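## Task

Place the 9-volt battery inside the pedal bin, then leave the bin so its lid shuts.

## Robot and tools

Robot: two arms, left_arm and right_arm, each ending in a two-finger gripper. The fingers point along the gripper's +z axis and separate along its y axis. end_effector_position is the spot between the finger pads, roughly 1 cm short of the tips.

Frames: the scene frame has its origin at table-top height, halfway between the two nominal arm bases; +x points out over the table, +z points up, and left_arm sits on the +y side (arm names do not match image sides). Every hand position, quaternion, velocity and target of an arm, and the pose of its wrist camera, is given in that arm's own base frame. Calibrated bases in the scene frame: left_arm at (+0.044, +0.354, 0) m, quat_wxyz (+1.000, 0, 0, -0.012); right_arm at (+0.042, -0.329, 0) m, quat_wxyz (+1.000, 0, 0, +0.021). Up is +z in both base frames. Fixed head cameras and the table use the scene frame. Reported hand positions may be off by a few centimetres, more at long reach.

Row format (used by execute_actions and move): 16 plain numbers covering both arms, even when only one moves: left_arm x, y, z, qw, qx, qy, qz, opening, then right_arm in the same 8-number order. x, y, z are an absolute target position in metres and the quaternion (w first) an absolute target orientation, each in that arm's base frame. Opening runs from -1 (closed) to +1 (fully open, 0.094 m). To keep an arm still, resend the exact pose and opening from the last result before it stopped; to hold an orientation, repeat the same quaternion each row rather than copying a drifted reading. Resending a gripper's current opening leaves it alone; 0 is a real command.

execute_actions(actions, cameras): actions is a list of actions; each action is a table of up to 15 rows, one row per control step of 1/30 s, and the last row repeats to fill 15 steps. An action is rejected for both arms if any target lies more than 0.6 m from that gripper's current position along any of the gripper's axes; a malformed action, or a first action failing that check against the latest state, voids the whole call. An empty list just returns state and images. cameras selects images: omitted, null or ["all"] gives all; [] gives none; unknown names void the call.

move(target, speed, blend, opening_speed, blocking, cameras): drives each gripper in a straight line from its Hand target to the row given (one row of 16, or a list of up to 15 rows, no 0.6 m check). speed: m/s, 0.002 to 2.9, default 0.25, turning capped at twice that in rad/s; one value or one per leg. blend: corner rounding in m for lists, default 0. opening_speed: rate of finger command change per second on the -1..+1 scale, at least 0.2; use a low value for fragile items. blocking=false returns after about 0.5 s while the move continues; a new move takes over from the current point. Paths do not avoid obstacles or the other arm, lag and overshoot more when fast, and can cap at 10 s. Avoid routing a gripper near its own base, which can flip the shoulder posture. The result adds a move: line naming the ending (done, off_target, moving, held, fault) and any limits (paced = pose clipped, held = steps withheld). done means at rest within 10 mm and 2 degrees; neither done nor off_target tells you about contact.

wait(seconds, cameras): 0 to 10 s, arms keep their last commands; returns early if a running move finishes. stop(cameras): brakes a running move. zoom_image(camera, region): camera is cam_head_left, cam_head_right, cam_left_wrist or cam_right_wrist; region [x0, y0, x1, y1] in pixels, origin top-left, at most 504x504; only cameras in the latest images. finished_scene(scene): pass the current scene number; it ends the scene irreversibly, so call it only when the goal holds without the robot.

Results: each arm's end_effector_position and end_effector_quat_wxyz, Hand target (where the arm is actually headed, often short of your command, so send the remainder next), Tool commands, Joint positions (last entry is finger opening in m), grip_measured (opening on the -1..+1 scale, up to about 2.7 mm wide when empty), Joint velocities (may say within noise or be omitted), Joint torques (include gravity; entries 1-3 wrap at ±28 N m), motor temperatures, and for execute_actions some per-step positions. Each step the controller limits the commanded orientation to 40 degrees from the measured one. Friction and weight can leave a gripper a centimetre or more off target with no contact.

Gripping: fingers follow the commanded opening until force limit, so there is no visible stop at contact; command about 0.05 below the touch reading (0.11+ for small or round parts) to squeeze firmly. To release, command well above grip_measured.

Avoid: dropping objects or releasing them while moving, fast impacts or strong pushes, anything leaving the table, and contact or squeezing between the two arms (can fail the task). Keep arms from staying stretched out, loaded or straining against unreachable poses: MOTOR HOT appears at 75 °C, a fault folds the arm at 90 °C, and it goes limp at 100 °C. Loose objects may be nudged by outside disturbances. Cameras: all four are 672x504; wrist camera poses derive from joint readings and may lag.

Each tool is called after "Call:" by a JSON object that holds its "op" and its "data", one argument or row to a line.

## Session

Call:
{"op": "execute_actions", "data": {
  "actions": []
}}

Scene clock: 0.00 s.
left_arm: end_effector_position=(+0.3825, +0.0022, +0.1424) grip_measured=+1.000 end_effector_quat_wxyz=(+0.680, -0.017, +0.733, +0.016) | right_arm: end_effector_position=(+0.3770, -0.0132, +0.1415) grip_measured=+1.000 end_effector_quat_wxyz=(+0.681, +0.045, +0.730, -0.051)
Joint positions: left_arm=[-0.034 1.548 0.237 1.235 -0.08 -0.006 0.094] | right_arm=[0.049 1.551 0.218 1.263 0.185 0 0.094]
Joint velocities: within noise
Joint torques (N m): no reading
Motor temperatures (°C): left_arm=[23 25 25 21 23 22 22] | right_arm=[21 23 25 21 19 22 23]
Heat: left arm: 25 °C; right arm: 25 °C.
Hand target: left_arm +0.3836, +0.0022, +0.1460; +0.683, -0.017, +0.730, +0.016 | right_arm +0.3784, -0.0132, +0.1471; +0.687, +0.046, +0.724, -0.050
Tool commands: left_gripper/opening=+1.0 right_gripper/opening=+1.0
camera_calibration:
cam_left_wrist: T_world_to_cam=[[0.0471676, -0.998309, 0.0339691, -0.023463], [-0.379532, -0.0493678, -0.92386, 0.313287], [0.923975, 0.0306839, -0.381219, -0.193325], [0, 0, 0, 1]] pos_world=[0.298637, -0.00202505, 0.216531]
cam_right_wrist: T_world_to_cam=[[-0.172711, -0.984575, 0.0279884, 0.0425863], [-0.361294, 0.0368911, -0.931722, 0.306243], [0.916318, -0.171031, -0.362092, -0.19029], [0, 0, 0, 1]] pos_world=[0.292365, -0.00191372, 0.215239]

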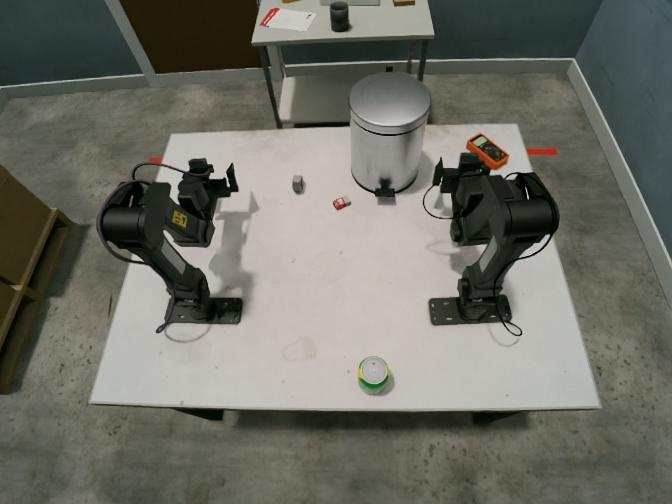

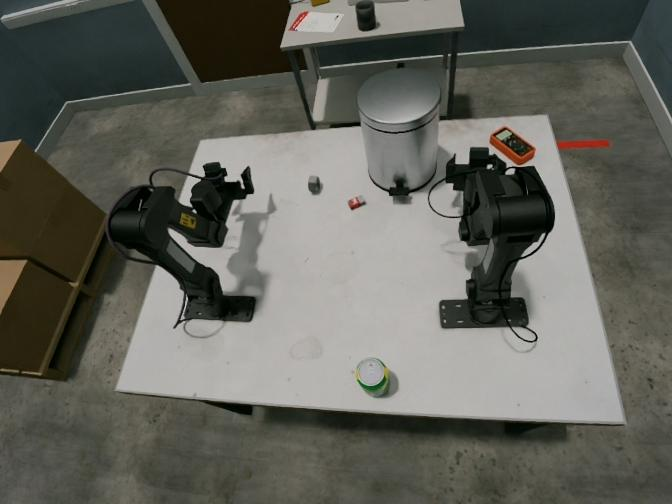

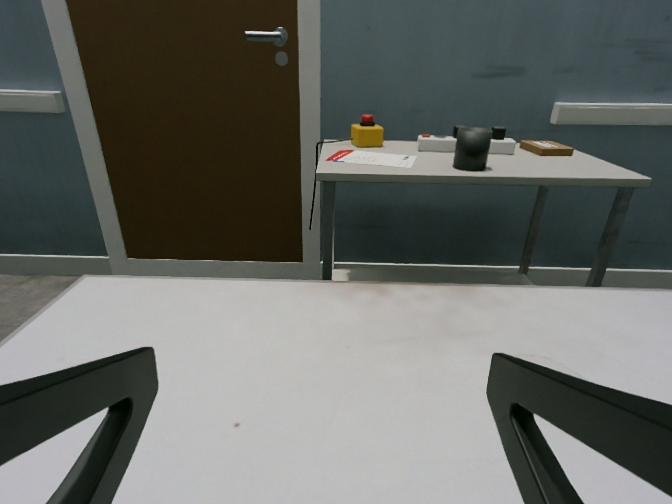

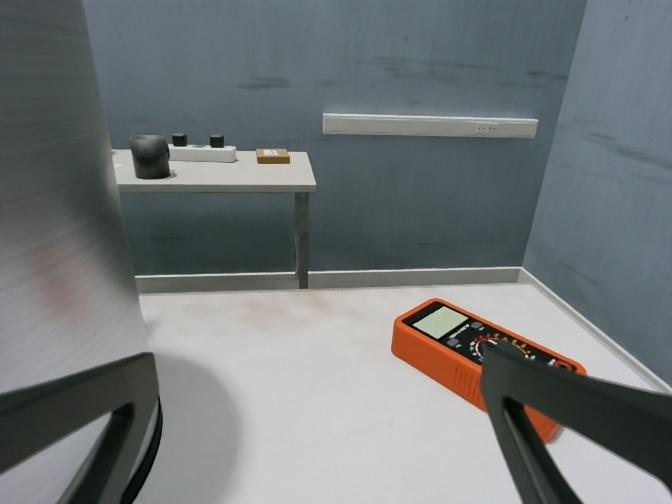

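Call:
{"op": "zoom_image", "data": {
  "camera": "cam_head_left",
  "region": [270, 160, 370, 230]
}}

Call:
{"op": "zoom_image", "data": {
  "camera": "cam_head_left",
  "region": [320, 60, 460, 210]
}}

Scaled by 5.040.

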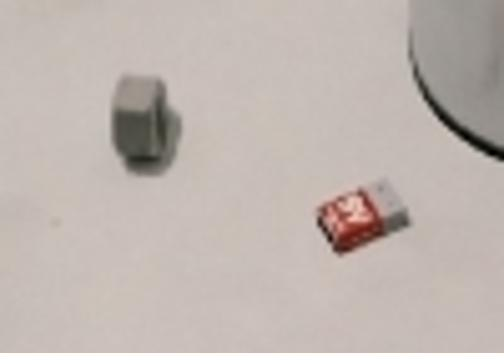

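Scaled by 3.360.

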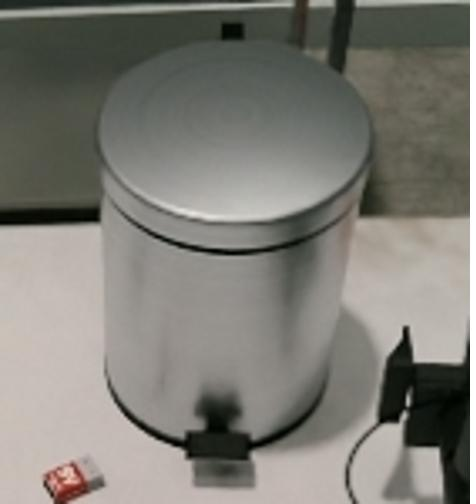

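Call:
{"op": "move", "data": {
  "target": [
    [0.3836,0.0022,0.146,0.683,-0.017,0.73,0.016,-1,0.25,0.08,0.22,0,-0.195,0.981,0,1],
    [0.3836,0.0022,0.146,0.683,-0.017,0.73,0.016,-1,0.325,0.295,0.17,0,-0.839,0.545,0,0.3]
  ],
  "speed": 0.4
}}

Scene clock: 42.43 s.
left_arm: end_effector_position=(+0.3825, +0.0022, +0.1424) grip_measured=-0.995 end_effector_quat_wxyz=(+0.680, -0.017, +0.733, +0.016) | right_arm: end_effector_position=(+0.3234, +0.2912, +0.1691) grip_measured=+0.303 end_effector_quat_wxyz=(-0.050, +0.835, -0.547, +0.016)
Joint positions: left_arm=[-0.034 1.548 0.237 1.235 -0.08 -0.006 0] | right_arm=[0.733 2.175 2.259 -1.549 0.006 -1.249 0.061]
Joint torques (N m): left_arm=[-0.12 -5.34 4.55 1.94 0 0.04] | right_arm=[0.12 -9.85 6.91 0.5 -0.09 -0.06]
Heat: left arm: 26 °C; right arm: 26 °C.
Hand target: left_arm +0.3836, +0.0022, +0.1460; +0.683, -0.017, +0.730, +0.016 | right_arm +0.3247, +0.2947, +0.1696; -0.053, +0.837, -0.544, +0.014
Off the commanded pose: left_arm 0.004 m, 1 deg | right_arm 0.004 m, 6 deg.
joint sent to its limit (right arm) — joint 4 (wrist pitch), lower limit. The joint targets are off in orientation, not in position.
move: off_target (right_arm); target 2's new opening was sent with right_arm's hand 0.004 m and 6 deg from that target
camera_calibration:
cam_left_wrist: T_world_to_cam=[[0.0471676, -0.998309, 0.0339691, -0.023463], [-0.379532, -0.0493678, -0.92386, 0.313287], [0.923975, 0.0306839, -0.381219, -0.193325], [0, 0, 0, 1]] pos_world=[0.298637, -0.00202505, 0.216531]
cam_right_wrist: T_world_to_cam=[[0.903399, 0.404756, 0.141572, -0.439564], [0.358066, -0.893723, 0.270275, 0.136536], [0.235922, -0.193473, -0.952318, 0.247186], [0, 0, 0, 1]] pos_world=[0.289896, 0.347765, 0.260727]

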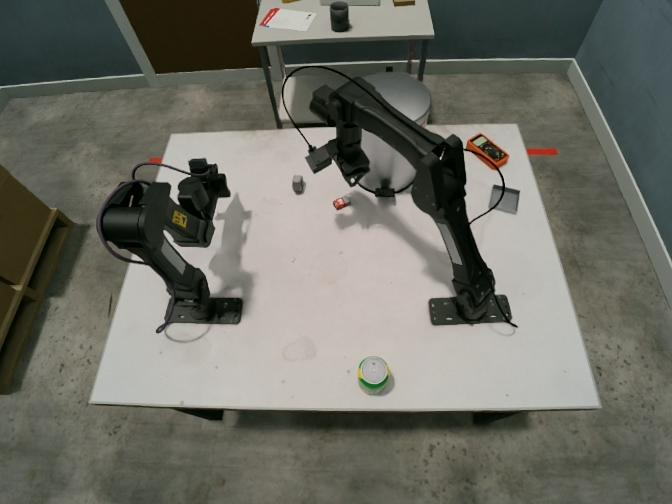

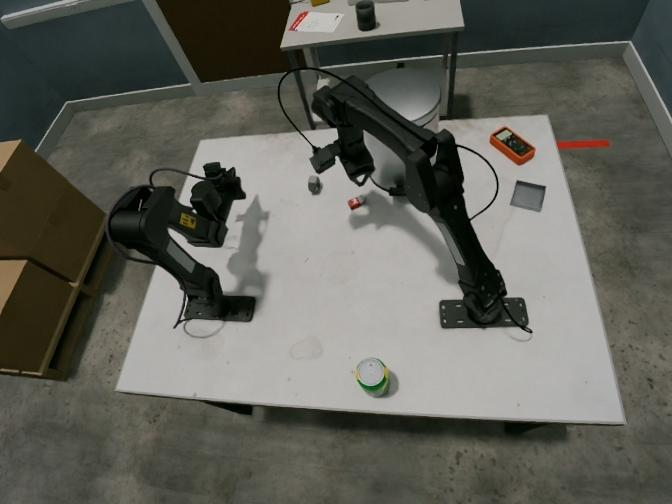

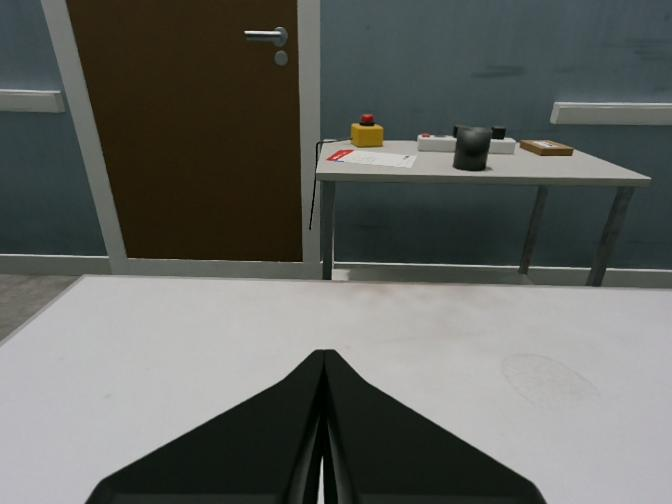

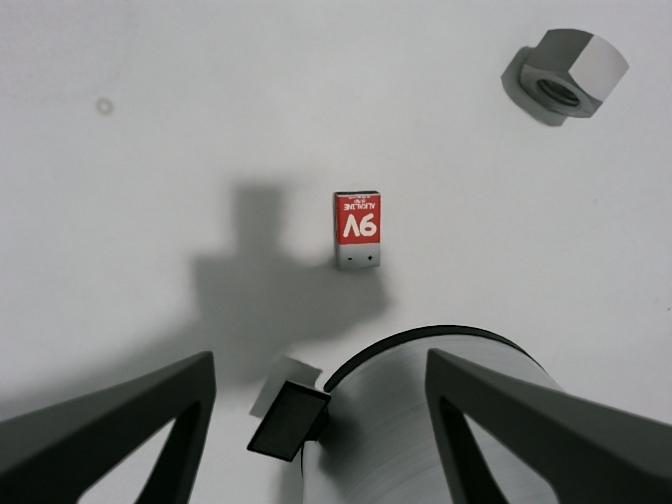

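Call:
{"op": "move", "data": {
  "target": [0.3836,0.0022,0.146,0.683,-0.017,0.73,0.016,-1,0.355,0.313,0.075,-0.055,0.835,-0.547,0.016,0.3],
  "cameras": ["cam_right_wrist","cam_head_left"]
}}

Scene clock: 53.67 s.
left_arm: end_effector_position=(+0.3825, +0.0022, +0.1424) grip_measured=-0.995 end_effector_quat_wxyz=(+0.680, -0.017, +0.733, +0.016) | right_arm: end_effector_position=(+0.3514, +0.3118, +0.0756) grip_measured=+0.303 end_effector_quat_wxyz=(-0.049, +0.835, -0.548, +0.017)
Joint positions: left_arm=[-0.034 1.548 0.237 1.235 -0.08 -0.006 0] | right_arm=[0.726 2.28 2.055 -1.242 0.006 -1.255 0.061]
Joint torques (N m): left_arm=[-0.02 -5.33 4.56 1.92 0 0.02] | right_arm=[-0.32 -11.63 5.56 0.69 -0.06 -0.06]
Motor temperatures (°C): left_arm=[23 25 26 26 23 21 22] | right_arm=[21 25 27 23 19 22 23]
Heat: left arm: 26 °C; right arm: 27 °C.
Hand target: left_arm +0.3836, +0.0022, +0.1460; +0.683, -0.017, +0.730, +0.016 | right_arm +0.3549, +0.3130, +0.0750; -0.055, +0.835, -0.547, +0.016
Off the commanded pose: left_arm 0.004 m, 1 deg | right_arm 0.004 m, 1 deg.
move: done
camera_calibration:
cam_right_wrist: T_world_to_cam=[[0.904019, 0.40393, 0.139967, -0.459754], [0.357285, -0.893683, 0.271438, 0.170372], [0.234728, -0.195376, -0.952224, 0.156602], [0, 0, 0, 1]] pos_world=[0.317996, 0.368563, 0.167225]
Images, in order (width x height): cam_head_left 672x504, cam_right_wrist 672x504.

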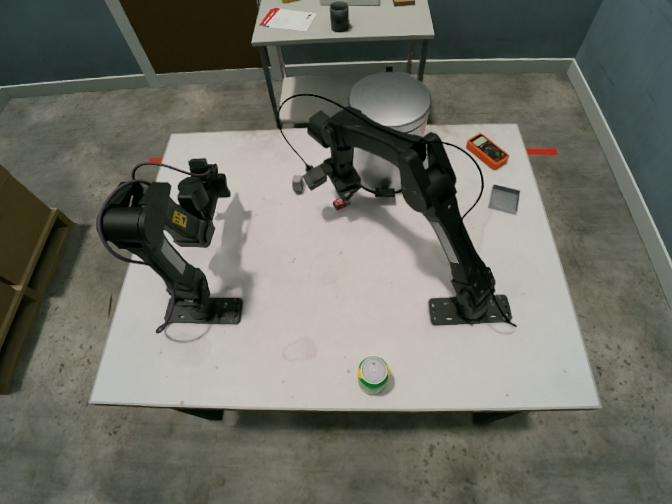

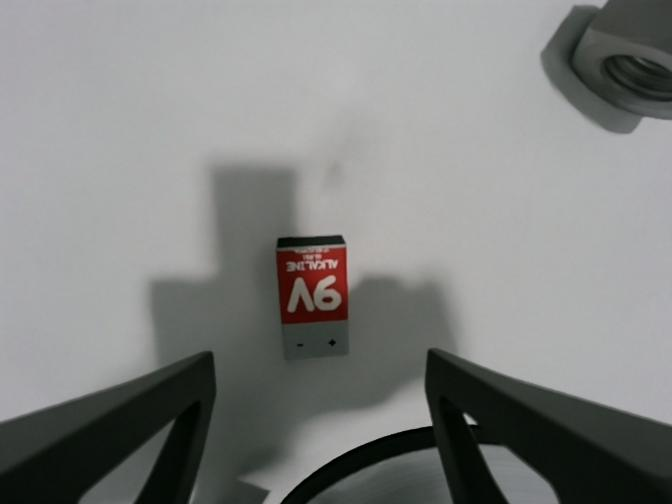

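Call:
{"op": "move", "data": {
  "target": [
    [0.3836,0.0022,0.146,0.683,-0.017,0.73,0.016,-1,0.358,0.320,0.015,-0.055,0.835,-0.547,0.016,0.3]
  ],
  "speed": 0.12,
  "cameras": ["cam_right_wrist","cam_head_left"]
}}

Scene clock: 64.73 s.
left_arm: end_effector_position=(+0.3825, +0.0022, +0.1424) grip_measured=-0.995 end_effector_quat_wxyz=(+0.680, -0.017, +0.733, +0.016) | right_arm: end_effector_position=(+0.3582, +0.3178, +0.0211) grip_measured=+0.303 end_effector_quat_wxyz=(-0.055, +0.835, -0.548, +0.018)
Joint positions: left_arm=[-0.034 1.548 0.237 1.235 -0.08 -0.006 0] | right_arm=[0.726 2.329 1.919 -1.045 0.006 -1.255 0.061]
Joint torques (N m): left_arm=[-0.09 -5.34 4.52 1.92 0 0.02] | right_arm=[0.24 -11.37 4.94 0.67 -0.06 0.02]
Heat: left arm: 26 °C; right arm: 27 °C.
Hand target: left_arm +0.3836, +0.0022, +0.1460; +0.683, -0.017, +0.730, +0.016 | right_arm +0.3579, +0.3200, +0.0151; -0.055, +0.835, -0.547, +0.016
Off the commanded pose: left_arm 0.004 m, 1 deg | right_arm 0.006 m, 0 deg.
move: done
camera_calibration:
cam_right_wrist: T_world_to_cam=[[0.902665, 0.402685, 0.151788, -0.460053], [0.354727, -0.895933, 0.267344, 0.189897], [0.243648, -0.187478, -0.951571, 0.0985481], [0, 0, 0, 1]] pos_world=[0.323902, 0.373868, 0.112838]
Images, in order (width x height): cam_head_left 672x504, cam_right_wrist 672x504.

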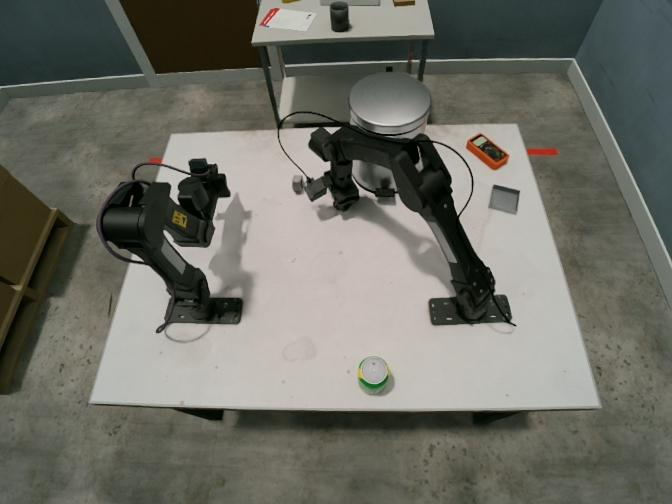

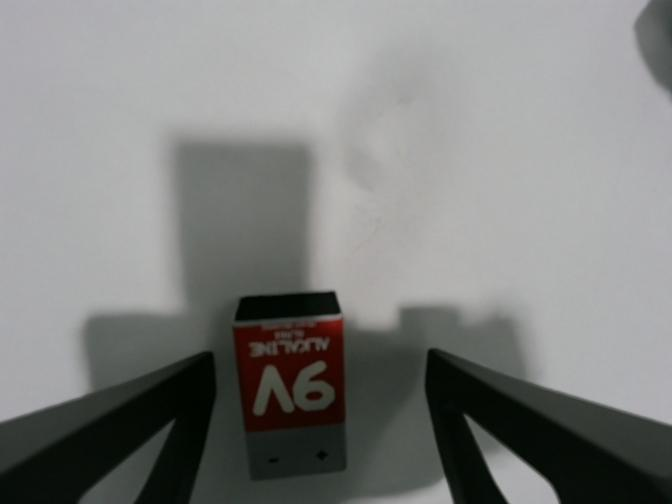

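Call:
{"op": "move", "data": {
  "target": [
    [0.3836,0.0022,0.146,0.683,-0.017,0.73,0.016,-1,0.352,0.318,0.009,-0.055,0.835,-0.547,0.016,0.3],
    [0.3836,0.0022,0.146,0.683,-0.017,0.73,0.016,-1,0.352,0.318,0.009,-0.055,0.835,-0.547,0.016,-0.6]
  ],
  "speed": 0.1,
  "opening_speed": 0.6,
  "cameras": ["cam_right_wrist"]
}}

Scene clock: 72.53 s.
left_arm: end_effector_position=(+0.3825, +0.0022, +0.1424) grip_measured=-0.995 end_effector_quat_wxyz=(+0.680, -0.017, +0.733, +0.016) | right_arm: end_effector_position=(+0.3539, +0.3165, +0.0187) grip_measured=-0.452 end_effector_quat_wxyz=(-0.055, +0.835, -0.547, +0.018)
Joint positions: left_arm=[-0.034 1.548 0.237 1.235 -0.08 -0.006 0] | right_arm=[0.73 2.314 1.884 -1.025 0.006 -1.253 0.026]
Joint torques (N m): left_arm=[-0.08 -5.35 4.53 1.93 0 0.02] | right_arm=[0.34 -11.55 3.34 0.87 -0.05 0.06]
Heat: left arm: 27 °C; right arm: 28 °C.
Hand target: left_arm +0.3836, +0.0022, +0.1460; +0.683, -0.017, +0.730, +0.016 | right_arm +0.3519, +0.3178, +0.0091; -0.055, +0.835, -0.547, +0.016
Off the commanded pose: left_arm 0.004 m, 1 deg | right_arm 0.010 m, 0 deg.
move: done; target 2's new opening was sent with right_arm's hand 0.013 m and 1 deg from that target
camera_calibration:
cam_right_wrist: T_world_to_cam=[[0.902151, 0.404129, 0.151008, -0.45562], [0.356312, -0.895304, 0.267343, 0.190035], [0.243239, -0.187378, -0.951695, 0.0971318], [0, 0, 0, 1]] pos_world=[0.3197, 0.372469, 0.110438]
Images, in order (width x height): cam_right_wrist 672x504.

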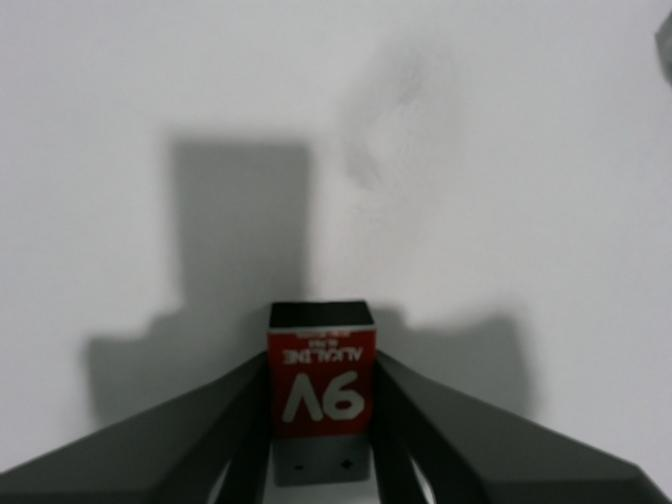

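Call:
{"op": "move", "data": {
  "target": [
    [0.3836,0.0022,0.18,0.683,-0.017,0.73,0.016,-1,0.34,0.305,0.15,-0.055,0.835,-0.547,0.016,-0.6],
    [0.38,-0.05,0.22,0.6,0.1,0.78,-0.02,-1,0.27,0.16,0.36,0.255,-0.168,0.951,0.045,-0.6],
    [0.358,-0.475,0.12,0.232,0.430,0.866,-0.115,-1,0.30,0.11,0.42,0.255,-0.168,0.951,0.045,-0.6]
  ],
  "speed": 0.3,
  "blend": 0.03
}}

Scene clock: 95.37 s.
left_arm: end_effector_position=(+0.3371, -0.4825, +0.1240) grip_measured=-0.995 end_effector_quat_wxyz=(+0.224, +0.458, +0.851, -0.130) | right_arm: end_effector_position=(+0.2981, +0.1095, +0.4147) grip_measured=-0.453 end_effector_quat_wxyz=(+0.369, -0.159, +0.914, +0.063)
Joint positions: left_arm=[-0.952 2.41 2.347 -0.986 0.034 0.025 0] | right_arm=[0.354 1.523 2.277 -1.557 0.009 0.005 0.026]
Joint torques (N m): left_arm=[2.22 -12.41 8.51 1.21 -0.32 -0.29] | right_arm=[-0.36 -3.51 5.37 1.45 -0.1 -0.06]
Heat: left arm: 27 °C; right arm: 29 °C.
Hand target: left_arm +0.3573, -0.4743, +0.1201; +0.233, +0.430, +0.865, -0.116 | right_arm +0.2999, +0.1099, +0.4194; +0.376, -0.161, +0.910, +0.066
Off the commanded pose: left_arm 0.023 m, 4 deg | right_arm 0.006 m, 14 deg.
joint read past its limit (right arm) — joint 4 (wrist pitch), lower limit.
joint sent to its limit (right arm) — joint 4 (wrist pitch), lower limit. The joint targets are off in orientation, not in position.
move: off_target (left_arm, right_arm)
camera_calibration:
cam_left_wrist: T_world_to_cam=[[-0.820138, -0.571091, 0.0350422, -0.00631727], [-0.565196, 0.799099, -0.204925, 0.637961], [0.0890289, -0.187873, -0.97815, 0.106563], [0, 0, 0, 1]] pos_world=[0.345905, -0.493382, 0.23519]
cam_right_wrist: T_world_to_cam=[[0.320013, -0.946565, 0.0400795, -0.0139675], [-0.841121, -0.303325, -0.447783, 0.507503], [0.436013, 0.109585, -0.893243, 0.334616], [0, 0, 0, 1]] pos_world=[0.285444, 0.104048, 0.526704]

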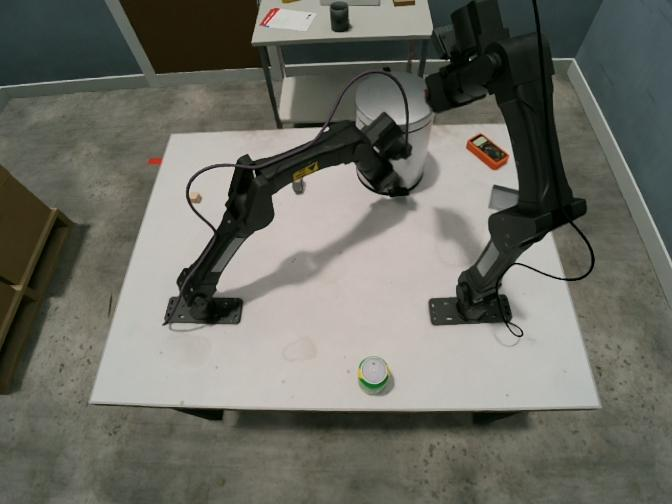

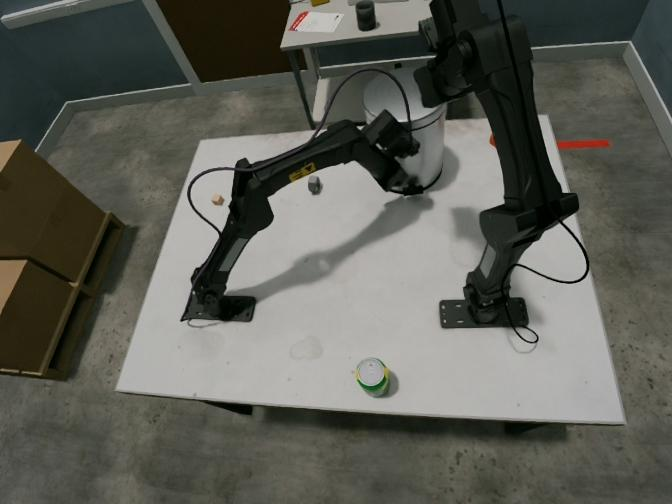

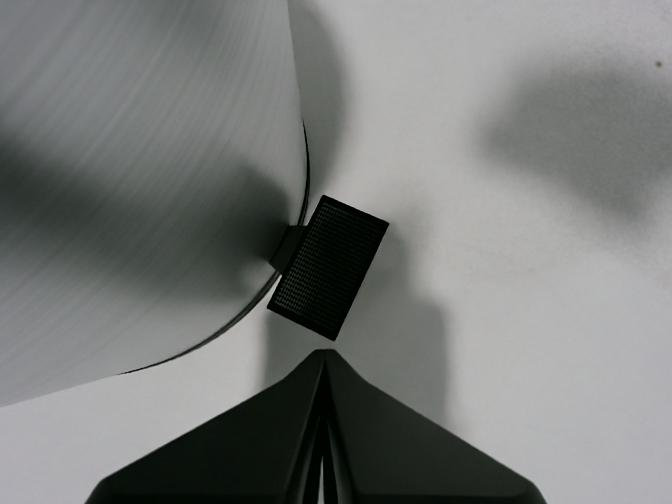

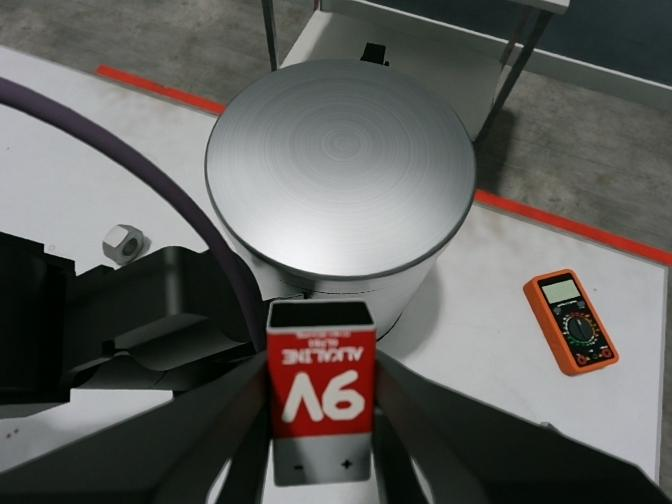

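Call:
{"op": "move", "data": {
  "target": [0.372,-0.516,0.075,0.232,0.430,0.866,-0.115,-1,0.30,0.11,0.42,0.37,-0.16,0.913,0.063,-0.6],
  "speed": 0.15,
  "cameras": ["cam_left_wrist"]
}}

Scene clock: 103.63 s.
left_arm: end_effector_position=(+0.3423, -0.5203, +0.0762) grip_measured=-0.995 end_effector_quat_wxyz=(+0.210, +0.452, +0.857, -0.130) | right_arm: end_effector_position=(+0.2981, +0.1095, +0.4147) grip_measured=-0.453 end_effector_quat_wxyz=(+0.369, -0.159, +0.914, +0.063)
Joint positions: left_arm=[-0.983 2.727 2.767 -1.111 0.026 -0.019 0] | right_arm=[0.354 1.523 2.277 -1.557 0.008 0.005 0.026]
Joint torques (N m): left_arm=[2.77 -13.74 8.72 1.5 -0.37 -0.07] | right_arm=[-0.08 -3.49 5.39 1.45 -0.03 -0.01]
Heat: left arm: 27 °C; right arm: 27 °C.
Hand target: left_arm +0.3706, -0.5139, +0.0754; +0.237, +0.429, +0.864, -0.118 | right_arm +0.2999, +0.1100, +0.4197; +0.376, -0.159, +0.910, +0.064
Off the commanded pose: left_arm 0.030 m, 4 deg | right_arm 0.006 m, 0 deg.
joint read past its limit (right arm) — joint 4 (wrist pitch), lower limit.
joint sent to its limit (right arm) — joint 4 (wrist pitch), lower limit. The joint targets still meet the commanded pose.
move: off_target (left_arm)
camera_calibration:
cam_left_wrist: T_world_to_cam=[[-0.812294, -0.581095, 0.0500656, -0.0309964], [-0.57963, 0.794731, -0.180085, 0.662061], [0.0648581, -0.175302, -0.982376, 0.0672839], [0, 0, 0, 1]] pos_world=[0.354209, -0.532378, 0.186878]
Images, in order (width x height): cam_left_wrist 672x504.

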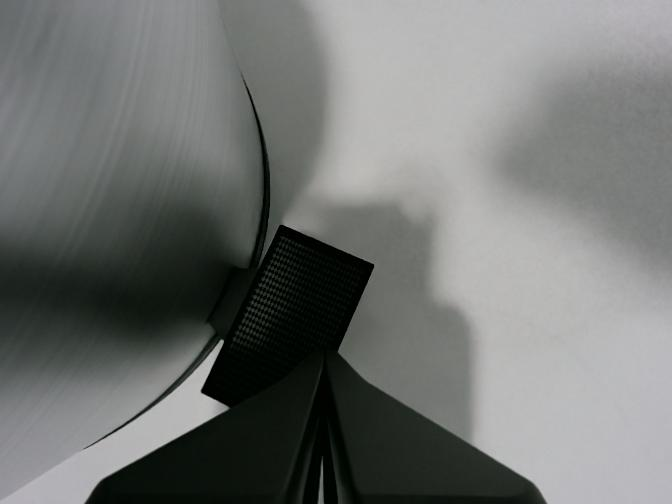

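Call:
{"op": "move", "data": {
  "target": [0.390,-0.52,0.075,0.232,0.430,0.866,-0.115,-1,0.30,0.11,0.42,0.37,-0.16,0.913,0.063,-0.6],
  "speed": 0.15,
  "cameras": ["cam_left_wrist"]
}}

Scene clock: 114.33 s.
left_arm: end_effector_position=(+0.3437, -0.5232, +0.0780) grip_measured=-0.995 end_effector_quat_wxyz=(+0.213, +0.452, +0.856, -0.135) | right_arm: end_effector_position=(+0.2981, +0.1095, +0.4147) grip_measured=-0.453 end_effector_quat_wxyz=(+0.369, -0.159, +0.914, +0.063)
Joint positions: left_arm=[-0.981 2.761 2.837 -1.137 0.034 -0.019 0] | right_arm=[0.354 1.523 2.277 -1.557 0.008 0.005 0.026]
Joint torques (N m): left_arm=[4.72 -13.08 8.32 1.9 -0.32 0.13] | right_arm=[-0.09 -3.56 5.45 1.45 -0.03 0]
Heat: left arm: 29 °C; right arm: 26 °C.
Hand target: left_arm +0.3866, -0.5149, +0.0762; +0.254, +0.426, +0.859, -0.127 | right_arm +0.2999, +0.1100, +0.4197; +0.376, -0.159, +0.910, +0.064
Off the commanded pose: left_arm 0.047 m, 4 deg | right_arm 0.006 m, 0 deg.
elbow stopped short (left arm): the move would have taken joint 3 (elbow) straighter than the controller allows.
joint read past its limit (right arm) — joint 4 (wrist pitch), lower limit.
joint sent to its limit (right arm) — joint 4 (wrist pitch), lower limit. The joint targets still meet the commanded pose.
move: off_target (left_arm)
camera_calibration:
cam_left_wrist: T_world_to_cam=[[-0.813348, -0.578958, 0.0572144, -0.0306103], [-0.57814, 0.793361, -0.190612, 0.665075], [0.0649648, -0.188112, -0.979997, 0.0615945], [0, 0, 0, 1]] pos_world=[0.355608, -0.53378, 0.188885]
Images, in order (width x height): cam_left_wrist 672x504.

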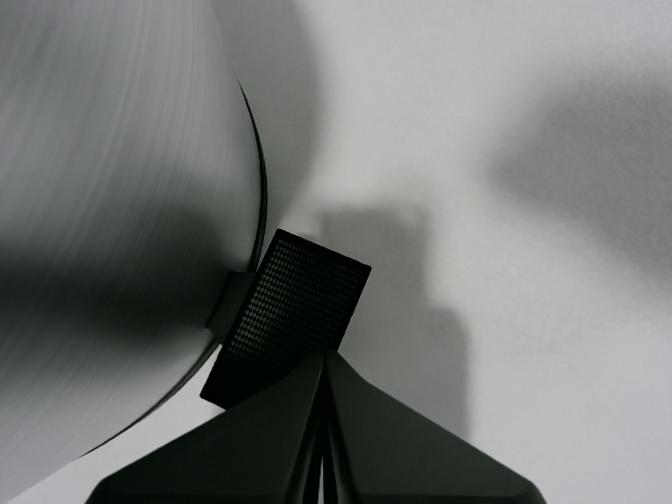

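Call:
{"op": "move", "data": {
  "target": [0.373,-0.517,0.085,0.340,0.427,0.820,-0.177,-1,0.30,0.11,0.42,0.37,-0.16,0.913,0.063,-0.6],
  "speed": 0.2,
  "cameras": ["cam_left_wrist"]
}}

Scene clock: 121.20 s.
left_arm: end_effector_position=(+0.3519, -0.5249, +0.0760) grip_measured=-0.995 end_effector_quat_wxyz=(+0.315, +0.451, +0.815, -0.184) | right_arm: end_effector_position=(+0.2981, +0.1095, +0.4147) grip_measured=-0.453 end_effector_quat_wxyz=(+0.369, -0.159, +0.914, +0.063)
Joint positions: left_arm=[-0.969 2.397 2.002 -0.429 0.044 0.024 0] | right_arm=[0.354 1.523 2.277 -1.557 0.008 0.005 0.026]
Joint torques (N m): left_arm=[2.18 -16.12 5.59 1.86 -0.27 -0.12] | right_arm=[-0.09 -3.49 5.39 1.44 -0.03 -0.02]
Motor temperatures (°C): left_arm=[23 30 27 28 23 22 22] | right_arm=[21 25 26 25 19 22 25]
Heat: left arm: 30 °C; right arm: 26 °C.
Hand target: left_arm +0.3724, -0.5164, +0.0853; +0.339, +0.427, +0.820, -0.177 | right_arm +0.2999, +0.1100, +0.4197; +0.376, -0.159, +0.910, +0.064
Off the commanded pose: left_arm 0.024 m, 4 deg | right_arm 0.006 m, 0 deg.
joint read past its limit (right arm) — joint 4 (wrist pitch), lower limit.
joint sent to its limit (right arm) — joint 4 (wrist pitch), lower limit. The joint targets still meet the commanded pose.
move: off_target (left_arm)
camera_calibration:
cam_left_wrist: T_world_to_cam=[[-0.837117, -0.545515, 0.0406164, 0.0023384], [-0.510319, 0.75205, -0.417128, 0.64253], [0.197004, -0.369912, -0.90794, -0.0885481], [0, 0, 0, 1]] pos_world=[0.347297, -0.514694, 0.187526]
Images, in order (width x height): cam_left_wrist 672x504.

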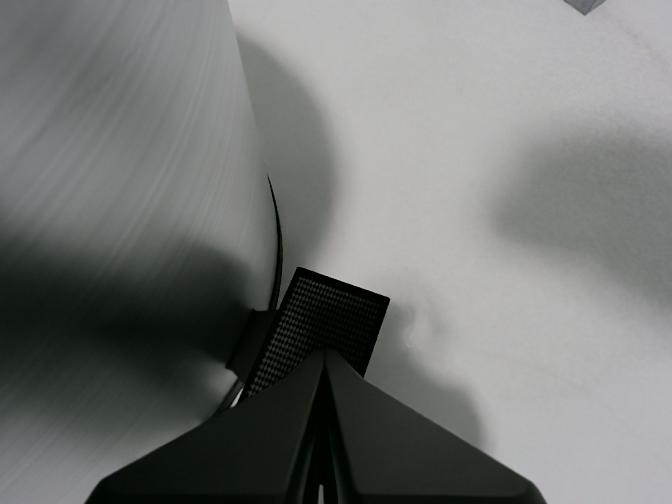

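Call:
{"op": "move", "data": {
  "target": [0.382,-0.514,0.05,0.340,0.427,0.820,-0.177,-1,0.30,0.11,0.42,0.37,-0.16,0.913,0.063,-0.6],
  "speed": 0.1
}}

Scene clock: 125.53 s.
left_arm: end_effector_position=(+0.3563, -0.5296, +0.0730) grip_measured=-0.995 end_effector_quat_wxyz=(+0.337, +0.450, +0.804, -0.194) | right_arm: end_effector_position=(+0.2981, +0.1095, +0.4147) grip_measured=-0.453 end_effector_quat_wxyz=(+0.369, -0.159, +0.914, +0.063)
Joint positions: left_arm=[-0.967 2.395 1.949 -0.329 0.047 0.033 0] | right_arm=[0.354 1.523 2.277 -1.557 0.008 0.005 0.026]
Joint torques (N m): left_arm=[3.52 -12.27 4.41 2 -0.18 -0.09] | right_arm=[-0.08 -3.49 5.39 1.44 -0.03 -0.01]
Heat: left arm: 31 °C; right arm: 26 °C.
Hand target: left_arm +0.3803, -0.5124, +0.0507; +0.339, +0.427, +0.820, -0.177 | right_arm +0.2999, +0.1100, +0.4197; +0.376, -0.159, +0.910, +0.064
Off the commanded pose: left_arm 0.038 m, 4 deg | right_arm 0.006 m, 0 deg.
joint read past its limit (right arm) — joint 4 (wrist pitch), lower limit.
joint sent to its limit (right arm) — joint 4 (wrist pitch), lower limit. The joint targets still meet the commanded pose.
move: off_target (left_arm)
camera_calibration:
cam_left_wrist: T_world_to_cam=[[-0.841669, -0.538884, 0.0346107, 0.00915076], [-0.491366, 0.737718, -0.46296, 0.635958], [0.223948, -0.406665, -0.885703, -0.124591], [0, 0, 0, 1]] pos_world=[0.348092, -0.514894, 0.183756]
cam_right_wrist: T_world_to_cam=[[0.32027, -0.946489, 0.0398236, -0.0138818], [-0.841114, -0.303451, -0.44771, 0.507391], [0.435837, 0.109892, -0.893292, 0.334703], [0, 0, 0, 1]] pos_world=[0.285344, 0.104049, 0.526704]

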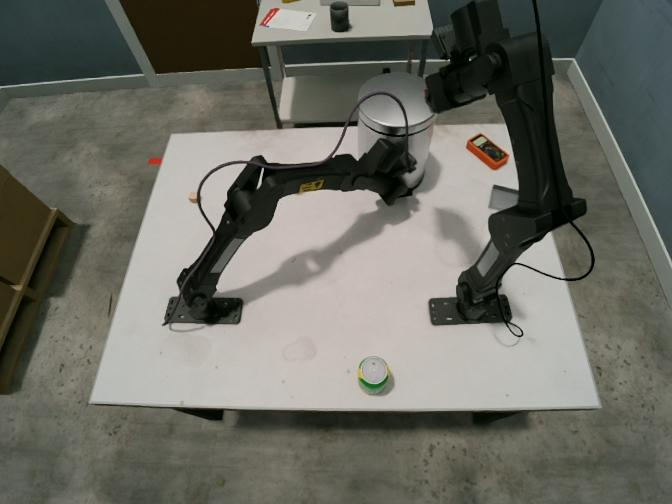

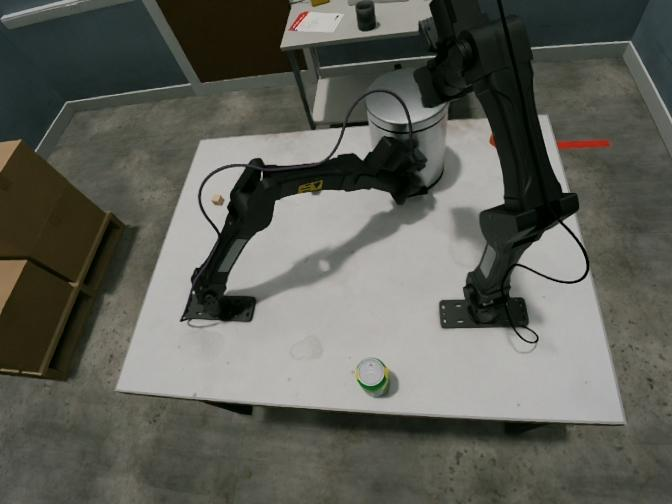

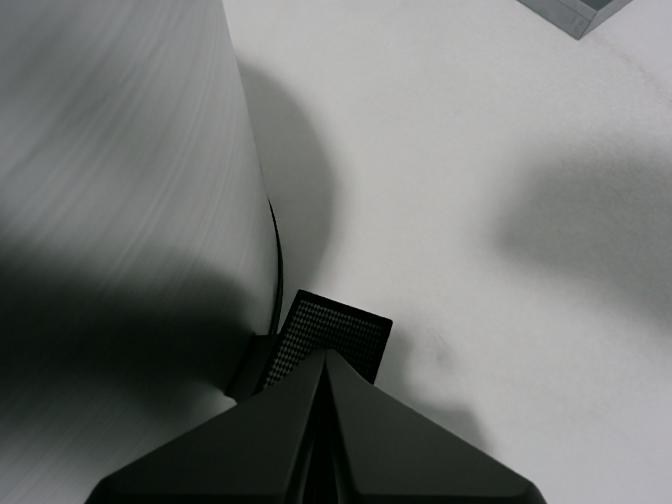

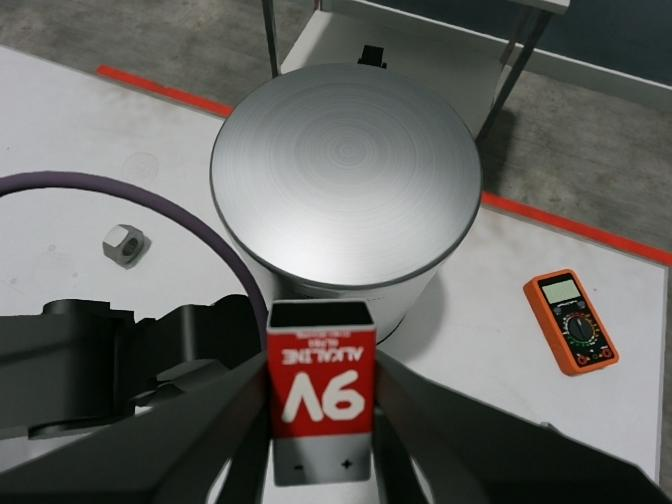

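Call:
{"op": "move", "data": {
  "target": [
    [0.30,-0.45,0.12,0.340,0.427,0.820,-0.177,-1,0.30,0.11,0.42,0.37,-0.16,0.913,0.063,-0.6],
    [0.29,-0.52,0.10,0.382,0.08,0.92,-0.033,-1,0.30,0.11,0.42,0.37,-0.16,0.913,0.063,-0.6]
  ],
  "speed": 0.25
}}

Scene clock: 158.30 s.
left_arm: end_effector_position=(+0.2873, -0.5201, +0.1034) grip_measured=-0.995 end_effector_quat_wxyz=(+0.375, +0.088, +0.922, -0.043) | right_arm: end_effector_position=(+0.2981, +0.1095, +0.4147) grip_measured=-0.453 end_effector_quat_wxyz=(+0.369, -0.159, +0.914, +0.063)
Joint positions: left_arm=[-1.25 2.555 2.431 -0.989 -0.647 -0.903 0] | right_arm=[0.354 1.523 2.277 -1.557 0.008 0.005 0.026]
Joint torques (N m): left_arm=[-0.24 -13.14 8.44 0.93 -0.56 -0.12] | right_arm=[-0.08 -3.49 5.44 1.44 -0.03 -0.02]
Heat: left arm: 31 °C; right arm: 26 °C.
Hand target: left_arm +0.2900, -0.5198, +0.1002; +0.383, +0.081, +0.920, -0.035 | right_arm +0.2999, +0.1100, +0.4197; +0.376, -0.159, +0.910, +0.064
Off the commanded pose: left_arm 0.004 m, 2 deg | right_arm 0.006 m, 0 deg.
joint read past its limit (right arm) — joint 4 (wrist pitch), lower limit.
joint sent to its limit (right arm) — joint 4 (wrist pitch), lower limit. The joint targets still meet the commanded pose.
move: done
camera_calibration:
cam_left_wrist: T_world_to_cam=[[-0.171095, -0.984538, 0.0375694, -0.469613], [-0.887174, 0.137365, -0.440515, 0.40823], [0.428544, -0.1087, -0.896959, 0.019027], [0, 0, 0, 1]] pos_world=[0.273668, -0.51636, 0.214541]
cam_right_wrist: T_world_to_cam=[[0.32027, -0.946489, 0.0398236, -0.0138818], [-0.841114, -0.303451, -0.44771, 0.507391], [0.435837, 0.109892, -0.893292, 0.334703], [0, 0, 0, 1]] pos_world=[0.285344, 0.104049, 0.526704]

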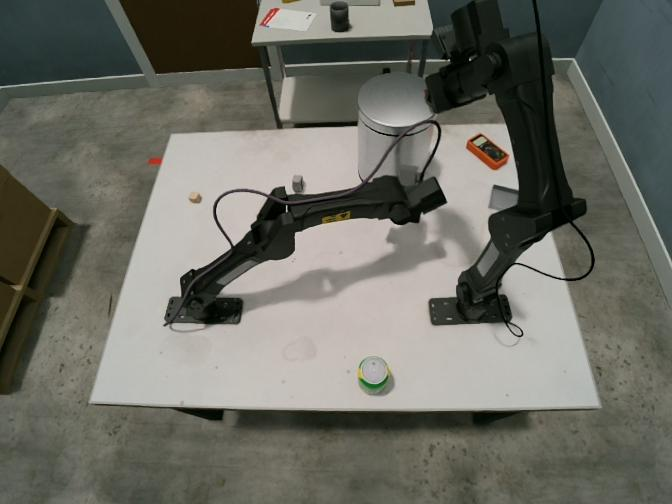

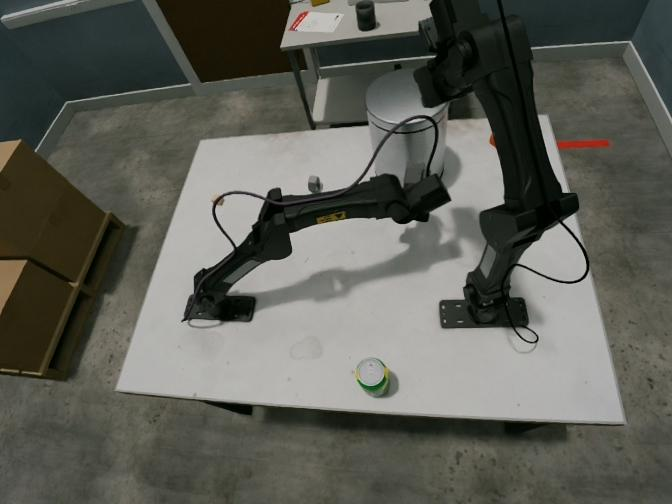

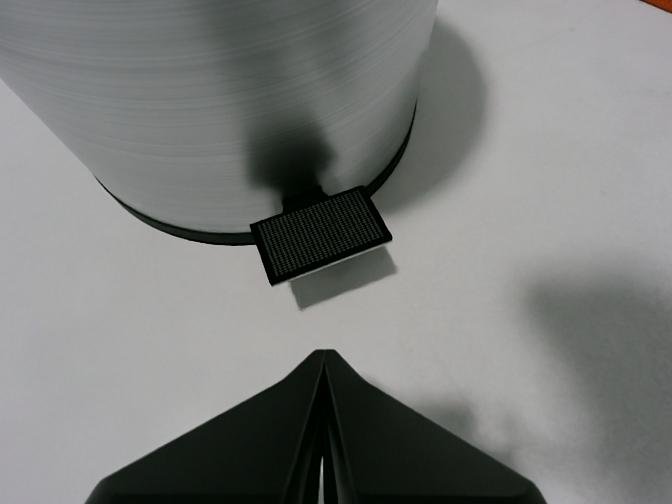

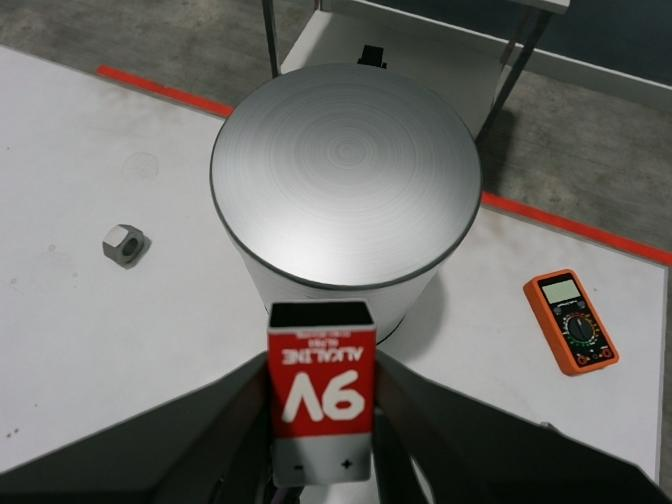

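Call:
{"op": "move", "data": {
  "target": [
    [0.361,-0.533,0.075,0.382,0.08,0.92,-0.033,-1,0.30,0.11,0.42,0.37,-0.16,0.913,0.063,-0.6],
    [0.363,-0.533,0.035,0.382,0.08,0.92,-0.033,-1,0.30,0.11,0.42,0.37,-0.16,0.913,0.063,-0.6]
  ],
  "speed": 0.1,
  "cameras": ["cam_left_wrist","cam_right_wrist"]
}}

Scene clock: 166.00 s.
left_arm: end_effector_position=(+0.3600, -0.5346, +0.0712) grip_measured=-0.995 end_effector_quat_wxyz=(+0.397, +0.077, +0.913, -0.054) | right_arm: end_effector_position=(+0.2981, +0.1095, +0.4147) grip_measured=-0.453 end_effector_quat_wxyz=(+0.369, -0.159, +0.914, +0.063)
Joint positions: left_arm=[-1.142 2.852 2.84 -0.981 -0.626 -0.782 0] | right_arm=[0.354 1.523 2.277 -1.557 0.008 0.005 0.026]
Joint torques (N m): left_arm=[0.54 -11.51 6.13 1.31 -0.22 -0.04] | right_arm=[-0.06 -3.48 5.39 1.44 -0.02 -0.02]
Heat: left arm: 30 °C; right arm: 26 °C.
Hand target: left_arm +0.3617, -0.5309, +0.0357; +0.383, +0.081, +0.919, -0.035 | right_arm +0.2999, +0.1100, +0.4197; +0.376, -0.159, +0.910, +0.064
Off the commanded pose: left_arm 0.036 m, 3 deg | right_arm 0.006 m, 0 deg.
joint read past its limit (right arm) — joint 4 (wrist pitch), lower limit.
joint sent to its limit (right arm) — joint 4 (wrist pitch), lower limit. The joint targets still meet the commanded pose.
move: off_target (left_arm)
camera_calibration:
cam_left_wrist: T_world_to_cam=[[-0.161851, -0.984817, 0.0627703, -0.475583], [-0.867511, 0.111677, -0.484719, 0.44301], [0.470349, -0.132906, -0.872415, -0.0723423], [0, 0, 0, 1]] pos_world=[0.341369, -0.527451, 0.181475]
cam_right_wrist: T_world_to_cam=[[0.32027, -0.946489, 0.0398236, -0.0138818], [-0.841114, -0.303451, -0.44771, 0.507391], [0.435837, 0.109892, -0.893292, 0.334703], [0, 0, 0, 1]] pos_world=[0.285344, 0.104049, 0.526704]
Images, in order (width x height): cam_left_wrist 672x504, cam_right_wrist 672x504.

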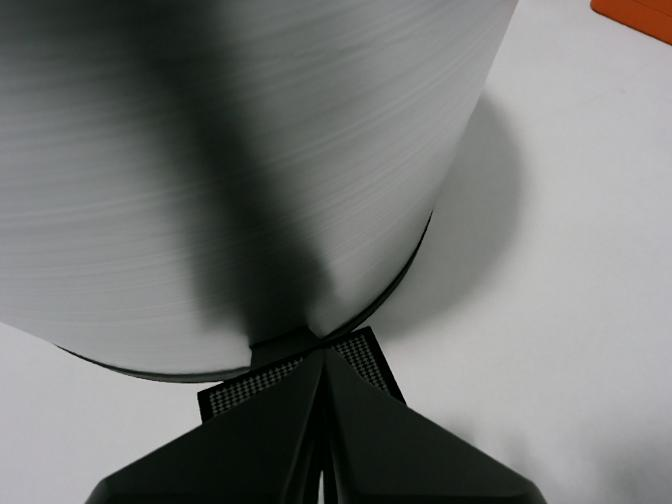

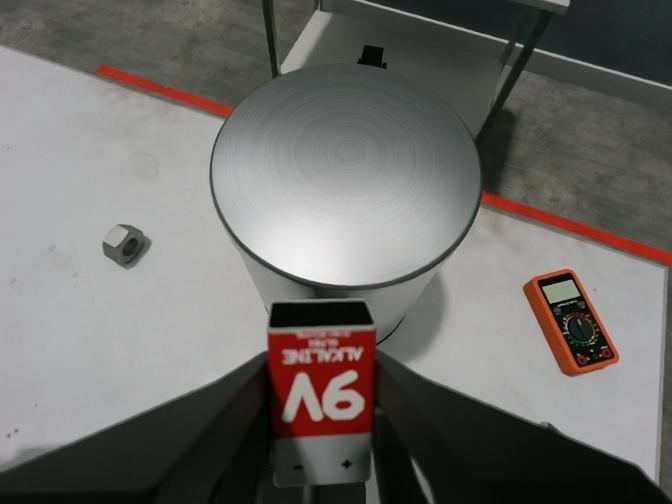

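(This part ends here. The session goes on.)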